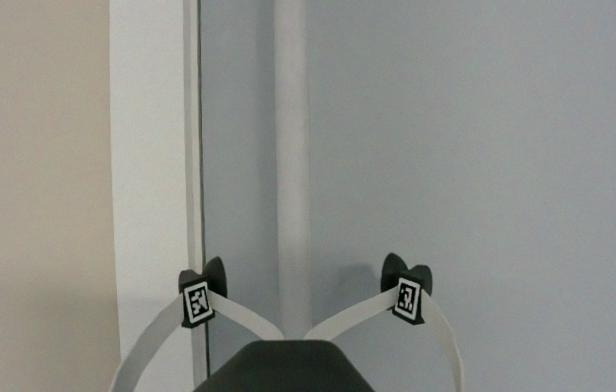

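Request:
move:
  r2: {"joints": {"gripper_m": -0.03}}
  cameras: []
  blocking: false

Request:
wait:
  seconds: 2.5
  cameras: ["r2_wrist_camera", "r2_head_right_camera"]

Scene clock: 507.33 s.
move: r2 moving
r1.base_odometry: x=-1.089 y=+1.199 heading=-2.404
r1.turned_by_wheels: +0.000
r1.turned_by_imu: +0.000
r1.base_tilt: forward=-1.6 right=+1.3
r1.lidar_m: 0.84 0.89 1.11 2.38 2.43 2.09 1.96 2.06 2.38 2.31 1.19 0.89
r1.base_status: not commanded
r1.joint_positions: lift_m=+0.124 arm_m=+0.000 wrist_yaw_rad=+3.194 wrist_pitch_rad=+0.002 wrist_roll_rad=+0.000 gripper_m=+0.056
r1.joint_status: not commanded
r1.measured_speeds: translate_m=+0.000 strafe_m=+0.000 rotate_rad=+0.000 lift_m=+0.000 arm_m=+0.000 wrist_yaw_rad=+0.000 wrist_pitch_rad=+0.000 wrist_roll_rad=+0.000
r1.motor_effort: lift_m=+19(20) arm_m=-4(4) wheel_0=+2(2) wheel_1=-1(1) wheel_2=+0(0)
r1.servo_current: wrist_yaw_rad=26(59) wrist_pitch_rad=46(46) wrist_roll_rad=52(59) gripper_m=46(46)
r1.hand_pose: x=-0.1216 y=+0.0722 z=+0.3019 quat_wxyz=(-0.026, -0.001, +0.000, +1.000) (m; r1's base frame)
r1.wrist_depth_mm: - 134 133 - - - - / - 121 134 - - - - / - 129 140 - - - - / - 135 193 - - - - / 138 - - - - - - / - 1229 193 1205 196 1160 1138 / - 809 759 809 741 - 809
r2.base_odometry: x=-3.868 y=-1.350 heading=-2.016
r2.turned_by_wheels: +0.000
r2.turned_by_imu: +0.000
r2.base_tilt: forward=-0.7 right=+0.1
r2.lidar_m: 0.52 1.05 2.04 2.47 1.96 1.89 2.98 2.66 0.76 0.46 0.39 0.35
r2.base_status: not commanded
r2.joint_positions: lift_m=+0.750 arm_m=+0.000 wrist_yaw_rad=-0.837 wrist_pitch_rad=+0.001 wrist_roll_rad=+0.000 gripper_m=+0.072
r2.joint_status: gripper_m moving
r2.measured_speeds: translate_m=+0.000 strafe_m=+0.000 rotate_rad=+0.000 lift_m=+0.000 arm_m=+0.000 wrist_yaw_rad=+0.000 wrist_pitch_rad=+0.000 wrist_roll_rad=+0.000
r2.motor_effort: lift_m=+21(21) arm_m=-4(5) wheel_0=+4(5) wheel_1=-5(6) wheel_2=-5(5)
r2.servo_current: wrist_yaw_rad=46(52) wrist_pitch_rad=39(46) wrist_roll_rad=46(59) gripper_m=98(98)
r2.hand_pose: x=+0.2991 y=-0.2727 z=+0.9277 quat_wxyz=(+0.914, +0.000, +0.000, -0.406) (m; r2's base frame)
r2.wrist_depth_mm: 283 - 274 202 - - - / 286 - 277 204 - - - / 289 285 278 205 - - - / 289 - 279 205 - - - / 291 286 266 208 - - - / 294 290 192 210 186 - - / 294 290 283 112 - - -
pictures: none
No camera images: "cameras" was empty.

Scene clock: 508.70 s.
earlier move: r2 done
r1.base_odometry: x=-1.089 y=+1.199 heading=-2.404
r1.turned_by_wheels: +0.000
r1.turned_by_imu: +0.000
r1.base_tilt: forward=-1.6 right=+1.3
r1.lidar_m: 0.85 0.89 1.11 2.37 2.46 2.08 1.96 2.06 2.41 2.30 1.19 0.90
r1.base_status: not commanded
r1.joint_positions: lift_m=+0.124 arm_m=+0.000 wrist_yaw_rad=+3.194 wrist_pitch_rad=+0.002 wrist_roll_rad=+0.000 gripper_m=+0.056
r1.joint_status: not commanded
r1.measured_speeds: translate_m=+0.000 strafe_m=+0.000 rotate_rad=+0.000 lift_m=+0.000 arm_m=+0.000 wrist_yaw_rad=+0.000 wrist_pitch_rad=+0.000 wrist_roll_rad=+0.000
r1.motor_effort: lift_m=+20(20) arm_m=-4(4) wheel_0=+2(2) wheel_1=-1(1) wheel_2=+0(0)
r1.servo_current: wrist_yaw_rad=46(65) wrist_pitch_rad=46(46) wrist_roll_rad=46(65) gripper_m=46(52)
r1.hand_pose: x=-0.1216 y=+0.0722 z=+0.3019 quat_wxyz=(-0.026, -0.001, +0.000, +1.000) (m; r1's base frame)
r1.wrist_depth_mm: - 133 133 - - - - / - 121 133 - - - - / - 129 140 - - - - / - 135 193 - - - - / 137 - - - - - - / - 1229 193 1205 195 1160 1118 / - 809 759 798 741 - 809
r2.base_odometry: x=-3.868 y=-1.350 heading=-2.016
r2.turned_by_wheels: +0.000
r2.turned_by_imu: +0.000
r2.base_tilt: forward=-0.6 right=+0.1
r2.lidar_m: 0.52 1.03 2.04 2.51 1.95 1.88 2.98 2.67 0.74 0.45 0.39 0.35
r2.base_status: not commanded
r2.joint_positions: lift_m=+0.750 arm_m=+0.000 wrist_yaw_rad=-0.835 wrist_pitch_rad=+0.001 wrist_roll_rad=+0.000 gripper_m=-0.028
r2.joint_status: all done
r2.measured_speeds: translate_m=+0.000 strafe_m=+0.000 rotate_rad=+0.000 lift_m=+0.000 arm_m=+0.000 wrist_yaw_rad=+0.000 wrist_pitch_rad=+0.000 wrist_roll_rad=+0.000
r2.motor_effort: lift_m=+21(21) arm_m=-4(5) wheel_0=+1(5) wheel_1=-5(6) wheel_2=-1(5)
r2.servo_current: wrist_yaw_rad=52(52) wrist_pitch_rad=39(46) wrist_roll_rad=39(59) gripper_m=163(280)
r2.hand_pose: x=+0.2996 y=-0.2725 z=+0.9277 quat_wxyz=(+0.914, +0.000, +0.000, -0.406) (m; r2's base frame)
r2.wrist_depth_mm: 283 - - 202 - - - / 286 - - 203 - - - / 287 285 - 204 - - - / 290 - 277 204 - - - / 290 286 279 205 - - - / 293 287 183 206 180 - - / 296 150 285 112 - - -
wait: 1.37 of 2.5 s (r2 has come to rest)
pictures: r2_head_right_camera, r2_wrist_camera
Images, in order (width x height): r2_head_right_camera 420x672, r2_wrist_camera 616x392.

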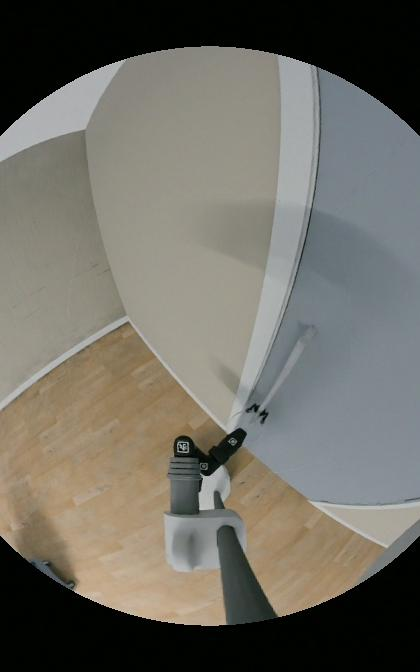

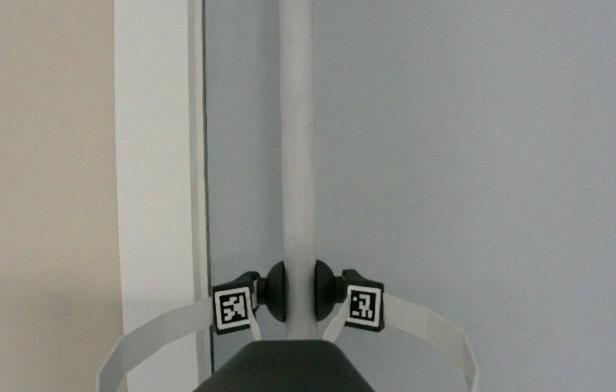

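Request:
move:
  blocking: false
  cameras: ["r2_wrist_camera", "r2_head_camera"]

Scene clock: 539.63 s.
r1.base_odometry: x=-1.089 y=+1.199 heading=-2.404
r1.turned_by_wheels: +0.000
r1.turned_by_imu: +0.000
r1.base_tilt: forward=-1.6 right=+1.2
r1.lidar_m: 0.85 0.89 1.13 2.37 2.46 2.08 1.96 2.05 2.43 2.32 1.22 0.90
r1.base_status: not commanded
r1.joint_positions: lift_m=+0.124 arm_m=+0.000 wrist_yaw_rad=+3.194 wrist_pitch_rad=+0.002 wrist_roll_rad=+0.000 gripper_m=+0.056
r1.joint_status: not commanded
r1.measured_speeds: translate_m=+0.000 strafe_m=+0.000 rotate_rad=+0.000 lift_m=+0.000 arm_m=+0.000 wrist_yaw_rad=+0.000 wrist_pitch_rad=+0.000 wrist_roll_rad=+0.000
r1.motor_effort: lift_m=+20(20) arm_m=-4(4) wheel_0=+2(2) wheel_1=-1(1) wheel_2=+0(0)
r1.servo_current: wrist_yaw_rad=39(65) wrist_pitch_rad=39(46) wrist_roll_rad=65(65) gripper_m=39(52)
r1.hand_pose: x=-0.1216 y=+0.0722 z=+0.3019 quat_wxyz=(-0.026, -0.001, +0.000, +1.000) (m; r1's base frame)
r1.wrist_depth_mm: - 134 133 - - - - / - 121 133 - - - - / - 128 141 - - - - / - 135 193 - - - - / 138 - - - - - - / - 1229 193 1205 195 1160 1118 / - 798 750 798 741 - 809
r2.base_odometry: x=-3.868 y=-1.350 heading=-2.016
r2.turned_by_wheels: +0.000
r2.turned_by_imu: +0.000
r2.base_tilt: forward=-0.6 right=+0.0
r2.lidar_m: 0.49 1.03 2.03 2.52 1.97 1.89 2.94 2.65 0.76 0.45 0.40 0.36
r2.base_status: not commanded
r2.joint_positions: lift_m=+0.750 arm_m=+0.000 wrist_yaw_rad=-0.835 wrist_pitch_rad=+0.001 wrist_roll_rad=+0.000 gripper_m=-0.028
r2.joint_status: all done
r2.measured_speeds: translate_m=+0.000 strafe_m=+0.000 rotate_rad=+0.000 lift_m=+0.000 arm_m=+0.000 wrist_yaw_rad=+0.000 wrist_pitch_rad=+0.000 wrist_roll_rad=+0.000
r2.motor_effort: lift_m=+21(21) arm_m=-5(5) wheel_0=+1(5) wheel_1=-5(6) wheel_2=-1(5)
r2.servo_current: wrist_yaw_rad=39(52) wrist_pitch_rad=46(46) wrist_roll_rad=52(59) gripper_m=150(280)
r2.hand_pose: x=+0.2996 y=-0.2725 z=+0.9277 quat_wxyz=(+0.914, +0.000, +0.000, -0.406) (m; r2's base frame)
r2.wrist_depth_mm: 283 - - 202 - - - / 285 - - 203 - - - / 289 283 - 204 - - - / 291 - 278 205 - - - / 291 287 278 205 - - - / 294 287 183 205 180 - - / 294 150 283 112 - - -
pictures: r2_head_camera, r2_wrist_camera
Images, in order (width x height): r2_head_camera 420x560, r2_wrist_camera 616x392.

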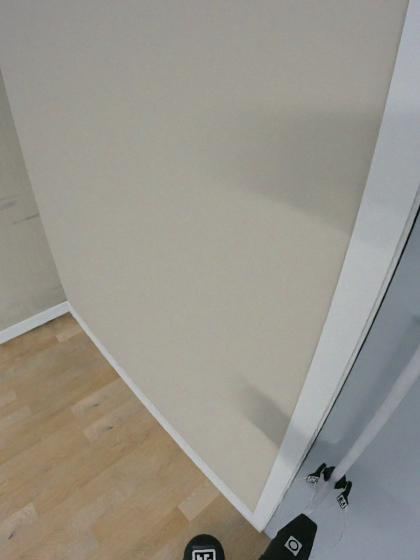

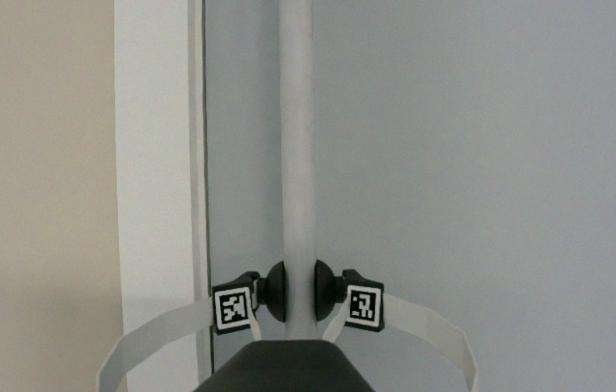

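Request:
move:
  blocking: false
  r2: {"base": {"translate_m": -0.162, "strafe_m": 0.073}, "joints": {"wrist_yaw_rad": -0.66}, "speeds": {"wrist_yaw_rad": 0.09}, "pace": "slow", "contact_limits": {"translate_m": 0.8, "strafe_m": 0.8}}
  cameras: []

Request:
wait:
  seconds: 4
  cameras: ["r2_wrist_camera", "r2_head_camera", "r1_head_camera"]

r2: "contact_limits": translate_m and strafe_m are given together and make one move, which takes one limit: state it under one of them only
Scene clock: 587.33 s.
r1.base_odometry: x=-1.089 y=+1.199 heading=-2.404
r1.turned_by_wheels: +0.000
r1.turned_by_imu: +0.000
r1.base_tilt: forward=-1.6 right=+1.3
r1.lidar_m: 0.86 0.89 1.12 2.38 2.46 2.08 1.96 2.02 2.44 2.33 1.20 0.90
r1.base_status: not commanded
r1.joint_positions: lift_m=+0.124 arm_m=+0.000 wrist_yaw_rad=+3.194 wrist_pitch_rad=+0.002 wrist_roll_rad=+0.000 gripper_m=+0.056
r1.joint_status: not commanded
r1.measured_speeds: translate_m=+0.000 strafe_m=+0.000 rotate_rad=+0.000 lift_m=+0.000 arm_m=+0.000 wrist_yaw_rad=+0.000 wrist_pitch_rad=+0.000 wrist_roll_rad=+0.000
r1.motor_effort: lift_m=+19(20) arm_m=-4(4) wheel_0=+2(2) wheel_1=-1(1) wheel_2=+0(0)
r1.servo_current: wrist_yaw_rad=39(65) wrist_pitch_rad=46(46) wrist_roll_rad=52(65) gripper_m=46(52)
r1.hand_pose: x=-0.1216 y=+0.0722 z=+0.3019 quat_wxyz=(-0.026, -0.001, +0.000, +1.000) (m; r1's base frame)
r1.wrist_depth_mm: - 133 133 - - - - / - 121 133 - - - - / - 128 140 - - - - / - 135 193 - - - - / 138 - - - - - - / - 1205 193 1205 195 1182 1138 / - 809 750 798 741 - 809
r2.base_odometry: x=-3.868 y=-1.350 heading=-2.016
r2.turned_by_wheels: +0.000
r2.turned_by_imu: +0.000
r2.base_tilt: forward=-0.7 right=+0.0
r2.lidar_m: 0.53 1.04 2.04 2.53 1.96 1.87 2.95 2.66 0.77 0.47 0.40 0.34
r2.base_status: not commanded
r2.joint_positions: lift_m=+0.750 arm_m=+0.000 wrist_yaw_rad=-0.835 wrist_pitch_rad=+0.001 wrist_roll_rad=+0.000 gripper_m=-0.028
r2.joint_status: all done
r2.measured_speeds: translate_m=+0.000 strafe_m=+0.000 rotate_rad=+0.000 lift_m=+0.000 arm_m=+0.000 wrist_yaw_rad=+0.000 wrist_pitch_rad=+0.000 wrist_roll_rad=+0.000
r2.motor_effort: lift_m=+21(21) arm_m=-4(5) wheel_0=+1(5) wheel_1=-5(6) wheel_2=-1(5)
r2.servo_current: wrist_yaw_rad=46(52) wrist_pitch_rad=46(46) wrist_roll_rad=46(59) gripper_m=156(280)
r2.hand_pose: x=+0.2996 y=-0.2725 z=+0.9277 quat_wxyz=(+0.914, +0.000, +0.000, -0.406) (m; r2's base frame)
r2.wrist_depth_mm: 285 - - 203 - - - / 285 - - 204 - - - / 286 283 - 204 - - - / 291 - 279 204 - - - / 290 287 278 205 - - - / 293 289 183 205 179 - - / 296 150 282 112 - - -
pictures: none

not run: a call was refused earlier in this reply.

Request:
move:
  blocking: false
  r2: {"base": {"translate_m": -0.162, "strafe_m": 0.073}, "joints": {"wrist_yaw_rad": -0.66}, "speeds": {"wrist_yaw_rad": 0.09}, "pace": "slow", "contact_limits": {"translate_m": 0.8}}
  cameras: []

Request:
wait:
  seconds: 4
  cameras: ["r2_wrist_camera", "r2_head_camera", "r1_head_camera"]

Scene clock: 591.53 s.
move: r2 moving
r1.base_odometry: x=-1.089 y=+1.199 heading=-2.404
r1.turned_by_wheels: +0.000
r1.turned_by_imu: +0.000
r1.base_tilt: forward=-1.6 right=+1.3
r1.lidar_m: 0.85 0.88 1.11 2.36 2.43 2.08 1.94 2.05 2.42 2.32 1.19 0.91
r1.base_status: not commanded
r1.joint_positions: lift_m=+0.124 arm_m=+0.000 wrist_yaw_rad=+3.194 wrist_pitch_rad=+0.002 wrist_roll_rad=+0.000 gripper_m=+0.056
r1.joint_status: not commanded
r1.measured_speeds: translate_m=+0.000 strafe_m=+0.000 rotate_rad=+0.000 lift_m=+0.000 arm_m=+0.000 wrist_yaw_rad=+0.000 wrist_pitch_rad=+0.000 wrist_roll_rad=+0.000
r1.motor_effort: lift_m=+19(20) arm_m=-4(4) wheel_0=+2(3) wheel_1=-1(1) wheel_2=+0(0)
r1.servo_current: wrist_yaw_rad=46(52) wrist_pitch_rad=39(52) wrist_roll_rad=46(52) gripper_m=46(46)
r1.hand_pose: x=-0.1216 y=+0.0722 z=+0.3019 quat_wxyz=(-0.026, -0.001, +0.000, +1.000) (m; r1's base frame)
r1.wrist_depth_mm: - 133 133 - - - - / - 121 134 - - - - / - 128 141 - - - - / - 135 194 - - - - / 137 - - - - - - / - 1229 193 1182 196 1160 1118 / - 809 759 798 732 - 798
r2.base_odometry: x=-3.858 y=-1.342 heading=-2.017
r2.turned_by_wheels: +0.000
r2.turned_by_imu: +0.000
r2.base_tilt: forward=-0.7 right=+0.1
r2.lidar_m: 0.54 1.06 2.06 2.50 1.96 1.87 2.97 2.67 0.79 0.46 0.41 0.35
r2.base_status: translate_m moving; strafe_m moving
r2.joint_positions: lift_m=+0.750 arm_m=+0.000 wrist_yaw_rad=-0.801 wrist_pitch_rad=+0.001 wrist_roll_rad=+0.000 gripper_m=-0.028
r2.joint_status: wrist_yaw_rad moving
r2.measured_speeds: translate_m=-0.049 strafe_m=+0.022 rotate_rad=+0.002 lift_m=+0.000 arm_m=+0.000 wrist_yaw_rad=+0.084 wrist_pitch_rad=+0.000 wrist_roll_rad=+0.000
r2.motor_effort: lift_m=+21(21) arm_m=-4(5) wheel_0=-11(13) wheel_1=-5(6) wheel_2=+11(13)
r2.servo_current: wrist_yaw_rad=33(98) wrist_pitch_rad=39(46) wrist_roll_rad=39(52) gripper_m=156(163)
r2.contact_limits: translate_m 0.8
r2.hand_pose: x=+0.3090 y=-0.2679 z=+0.9277 quat_wxyz=(+0.921, +0.000, +0.000, -0.390) (m; r2's base frame)
r2.wrist_depth_mm: 300 296 285 209 - - - / 301 296 285 - - - - / 303 298 287 211 - - - / 306 300 - 212 - - - / 306 300 - 213 - - - / 309 301 181 209 178 - - / 310 301 - 112 - - -
pictures: none
No camera images: "cameras" was empty.

Scene clock: 594.00 s.
earlier move: r2 done
r1.base_odometry: x=-1.089 y=+1.199 heading=-2.404
r1.turned_by_wheels: +0.000
r1.turned_by_imu: +0.000
r1.base_tilt: forward=-1.6 right=+1.2
r1.lidar_m: 0.85 0.89 1.10 2.36 2.47 2.08 1.97 2.06 2.42 2.31 1.19 0.89
r1.base_status: not commanded
r1.joint_positions: lift_m=+0.124 arm_m=+0.000 wrist_yaw_rad=+3.194 wrist_pitch_rad=+0.002 wrist_roll_rad=+0.000 gripper_m=+0.056
r1.joint_status: not commanded
r1.measured_speeds: translate_m=+0.000 strafe_m=+0.000 rotate_rad=+0.000 lift_m=+0.000 arm_m=+0.000 wrist_yaw_rad=+0.000 wrist_pitch_rad=+0.000 wrist_roll_rad=+0.000
r1.motor_effort: lift_m=+19(20) arm_m=-4(4) wheel_0=+2(3) wheel_1=-1(2) wheel_2=+0(0)
r1.servo_current: wrist_yaw_rad=46(72) wrist_pitch_rad=39(52) wrist_roll_rad=72(72) gripper_m=39(46)
r1.hand_pose: x=-0.1216 y=+0.0722 z=+0.3019 quat_wxyz=(-0.026, -0.001, +0.000, +1.000) (m; r1's base frame)
r1.wrist_depth_mm: - 133 133 - - - - / - 121 133 - - - - / - 128 141 - - - - / - 135 194 - - - - / 137 - - - - - - / - 1229 193 1205 195 1160 1138 / - 809 768 798 741 - 809
r2.base_odometry: x=-3.733 y=-1.236 heading=-2.016
r2.turned_by_wheels: +0.000
r2.turned_by_imu: +0.000
r2.base_tilt: forward=-0.7 right=+0.0
r2.lidar_m: 0.72 1.40 2.12 2.59 1.78 1.71 2.91 2.57 1.05 0.63 0.56 0.52
r2.base_status: done
r2.joint_positions: lift_m=+0.750 arm_m=+0.000 wrist_yaw_rad=-0.663 wrist_pitch_rad=+0.001 wrist_roll_rad=+0.000 gripper_m=-0.029
r2.joint_status: all done
r2.measured_speeds: translate_m=+0.000 strafe_m=+0.000 rotate_rad=+0.000 lift_m=+0.000 arm_m=+0.000 wrist_yaw_rad=+0.000 wrist_pitch_rad=+0.000 wrist_roll_rad=+0.000
r2.motor_effort: lift_m=+21(21) arm_m=-4(5) wheel_0=-3(15) wheel_1=-4(7) wheel_2=+4(13)
r2.servo_current: wrist_yaw_rad=59(111) wrist_pitch_rad=39(46) wrist_roll_rad=46(59) gripper_m=104(163)
r2.contact_limits: translate_m 0.8
r2.hand_pose: x=+0.3444 y=-0.2464 z=+0.9277 quat_wxyz=(+0.946, +0.000, +0.000, -0.326) (m; r2's base frame)
r2.wrist_depth_mm: - - - - - - - / - - - - - - - / - - - - - - - / - - 449 362 - - - / - - 452 359 - - - / - - 182 200 178 - - / - 130 - 112 - - -
wait: 2.47 of 4 s (r2 has come to rest)
pictures: r1_head_camera, r2_head_camera, r2_wrist_camera
Images, in order (width x height): r1_head_camera 420x560, r2_head_camera 420x560, r2_wrist_camera 616x392.

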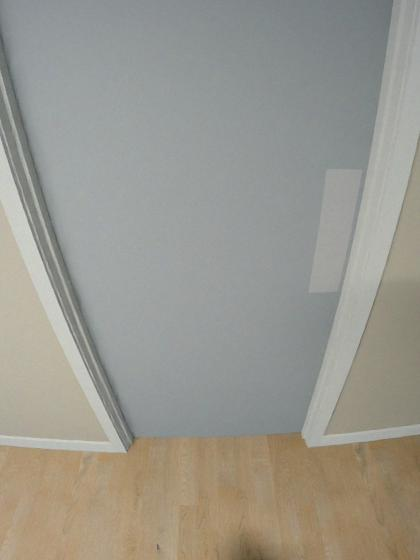

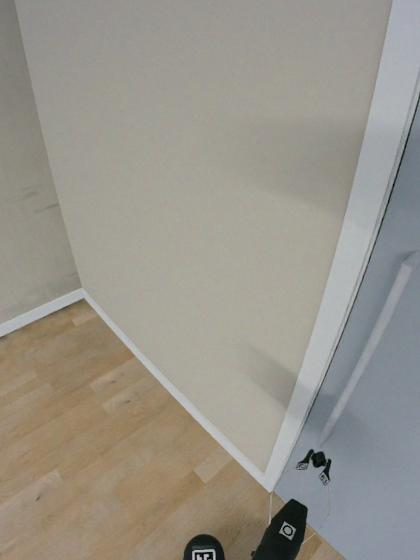

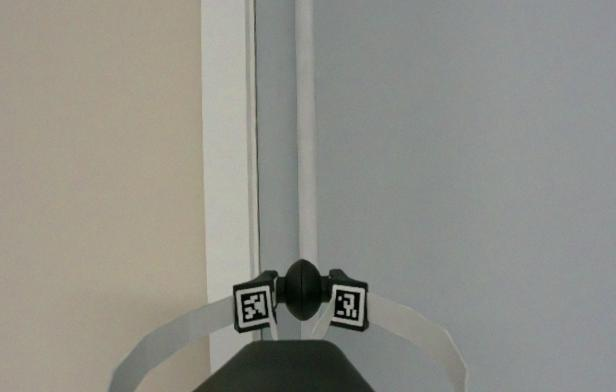

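Request:
move:
  blocking: false
  r2: {"base": {"translate_m": 0.10, "strafe_m": -0.045}, "joints": {"wrist_yaw_rad": -0.845, "gripper_m": 0.06}, "contact_limits": {"translate_m": 0.3}}
  cameras: []

Request:
wait:
  seconds: 4
  cameras: ["r2_wrist_camera"]

Scene clock: 616.90 s.
move: r2 moving
r1.base_odometry: x=-1.089 y=+1.199 heading=-2.404
r1.turned_by_wheels: +0.000
r1.turned_by_imu: +0.000
r1.base_tilt: forward=-1.6 right=+1.3
r1.lidar_m: 0.86 0.88 1.14 2.37 2.46 2.07 1.95 2.07 2.42 2.33 1.17 0.89
r1.base_status: not commanded
r1.joint_positions: lift_m=+0.124 arm_m=+0.000 wrist_yaw_rad=+3.194 wrist_pitch_rad=+0.002 wrist_roll_rad=+0.000 gripper_m=+0.056
r1.joint_status: not commanded
r1.measured_speeds: translate_m=+0.000 strafe_m=+0.000 rotate_rad=+0.000 lift_m=+0.000 arm_m=+0.000 wrist_yaw_rad=+0.000 wrist_pitch_rad=+0.000 wrist_roll_rad=+0.000
r1.motor_effort: lift_m=+19(20) arm_m=-4(4) wheel_0=+2(2) wheel_1=-1(1) wheel_2=+0(0)
r1.servo_current: wrist_yaw_rad=65(65) wrist_pitch_rad=33(46) wrist_roll_rad=52(59) gripper_m=39(46)
r1.hand_pose: x=-0.1216 y=+0.0722 z=+0.3019 quat_wxyz=(-0.026, -0.001, +0.000, +1.000) (m; r1's base frame)
r1.wrist_depth_mm: - 134 134 - - - - / - 121 133 - - - - / - 129 141 - - - - / - 135 194 - - - - / 137 - - - - - - / - 1205 193 1205 196 1160 1138 / - 809 759 809 741 - 798
r2.base_odometry: x=-3.759 y=-1.258 heading=-2.016
r2.turned_by_wheels: +0.000
r2.turned_by_imu: +0.001
r2.base_tilt: forward=-0.7 right=+0.0
r2.lidar_m: 0.69 1.37 2.13 2.58 1.81 1.74 2.91 2.60 0.96 0.58 0.54 0.51
r2.base_status: translate_m moving; strafe_m moving
r2.joint_positions: lift_m=+0.750 arm_m=+0.000 wrist_yaw_rad=-0.842 wrist_pitch_rad=+0.001 wrist_roll_rad=+0.000 gripper_m=-0.003
r2.joint_status: wrist_yaw_rad moving; gripper_m moving
r2.measured_speeds: translate_m=+0.123 strafe_m=-0.054 rotate_rad=+0.003 lift_m=+0.000 arm_m=+0.000 wrist_yaw_rad=-0.004 wrist_pitch_rad=+0.000 wrist_roll_rad=+0.000
r2.motor_effort: lift_m=+21(21) arm_m=-4(4) wheel_0=+7(13) wheel_1=+3(4) wheel_2=-13(13)
r2.servo_current: wrist_yaw_rad=46(98) wrist_pitch_rad=33(39) wrist_roll_rad=59(59) gripper_m=85(91)
r2.contact_limits: translate_m 0.3
r2.hand_pose: x=+0.2978 y=-0.2734 z=+0.9277 quat_wxyz=(+0.913, +0.000, +0.000, -0.409) (m; r2's base frame)
r2.wrist_depth_mm: 421 415 349 - - - - / 421 418 413 - - - - / - 421 413 - - - - / - 424 415 - - - - / - - 347 - - - - / - - 183 193 175 - - / - 128 - 112 - - -
pictures: none
No camera images: "cameras" was empty.

Scene clock: 618.00 s.
earlier move: r2 done
r1.base_odometry: x=-1.089 y=+1.199 heading=-2.404
r1.turned_by_wheels: +0.000
r1.turned_by_imu: +0.000
r1.base_tilt: forward=-1.6 right=+1.2
r1.lidar_m: 0.84 0.90 1.10 2.37 2.45 2.06 1.97 2.06 2.42 2.30 1.20 0.90
r1.base_status: not commanded
r1.joint_positions: lift_m=+0.124 arm_m=+0.000 wrist_yaw_rad=+3.194 wrist_pitch_rad=+0.002 wrist_roll_rad=+0.000 gripper_m=+0.056
r1.joint_status: not commanded
r1.measured_speeds: translate_m=+0.000 strafe_m=+0.000 rotate_rad=+0.000 lift_m=+0.000 arm_m=+0.000 wrist_yaw_rad=+0.000 wrist_pitch_rad=+0.000 wrist_roll_rad=+0.000
r1.motor_effort: lift_m=+20(20) arm_m=-4(4) wheel_0=+1(3) wheel_1=-1(1) wheel_2=+0(0)
r1.servo_current: wrist_yaw_rad=65(65) wrist_pitch_rad=39(59) wrist_roll_rad=39(65) gripper_m=46(46)
r1.hand_pose: x=-0.1216 y=+0.0722 z=+0.3019 quat_wxyz=(-0.026, -0.001, +0.000, +1.000) (m; r1's base frame)
r1.wrist_depth_mm: - 134 133 - - - - / - 121 134 - - - - / - 129 140 - - - - / - 135 194 - - - - / 137 - - - - - - / - 1229 193 1229 195 1182 1118 / - 809 759 798 741 - 809
r2.base_odometry: x=-3.816 y=-1.306 heading=-2.016
r2.turned_by_wheels: +0.000
r2.turned_by_imu: +0.000
r2.base_tilt: forward=-0.7 right=+0.0
r2.lidar_m: 0.59 1.18 2.06 2.55 1.87 1.81 2.95 2.62 0.86 0.54 0.47 0.42
r2.base_status: done
r2.joint_positions: lift_m=+0.750 arm_m=+0.000 wrist_yaw_rad=-0.842 wrist_pitch_rad=+0.001 wrist_roll_rad=+0.000 gripper_m=+0.060
r2.joint_status: all done
r2.measured_speeds: translate_m=+0.000 strafe_m=+0.000 rotate_rad=+0.000 lift_m=+0.000 arm_m=+0.000 wrist_yaw_rad=+0.000 wrist_pitch_rad=+0.000 wrist_roll_rad=+0.000
r2.motor_effort: lift_m=+21(21) arm_m=-4(5) wheel_0=+2(13) wheel_1=+5(6) wheel_2=-4(13)
r2.servo_current: wrist_yaw_rad=46(98) wrist_pitch_rad=39(46) wrist_roll_rad=52(59) gripper_m=52(111)
r2.contact_limits: translate_m 0.3
r2.hand_pose: x=+0.2978 y=-0.2734 z=+0.9277 quat_wxyz=(+0.913, +0.000, +0.000, -0.409) (m; r2's base frame)
r2.wrist_depth_mm: 347 - - - - - - / 347 345 - - - - - / 351 347 - - - - - / 353 345 334 - - - - / 355 351 330 - - - - / 357 351 191 - 189 - - / 359 357 - 112 - - -
wait: 1.10 of 4 s (r2 has come to rest)
pictures: r2_wrist_camera
Images, in order (width x height): r2_wrist_camera 616x392.

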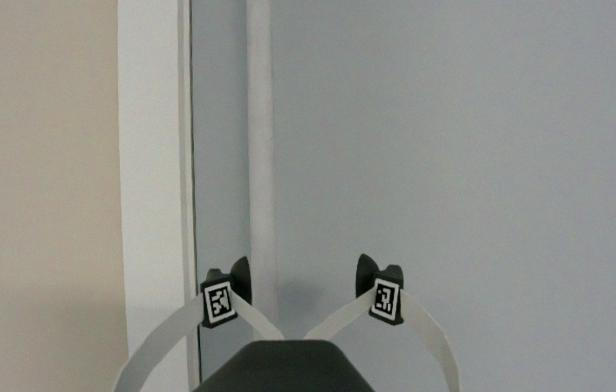

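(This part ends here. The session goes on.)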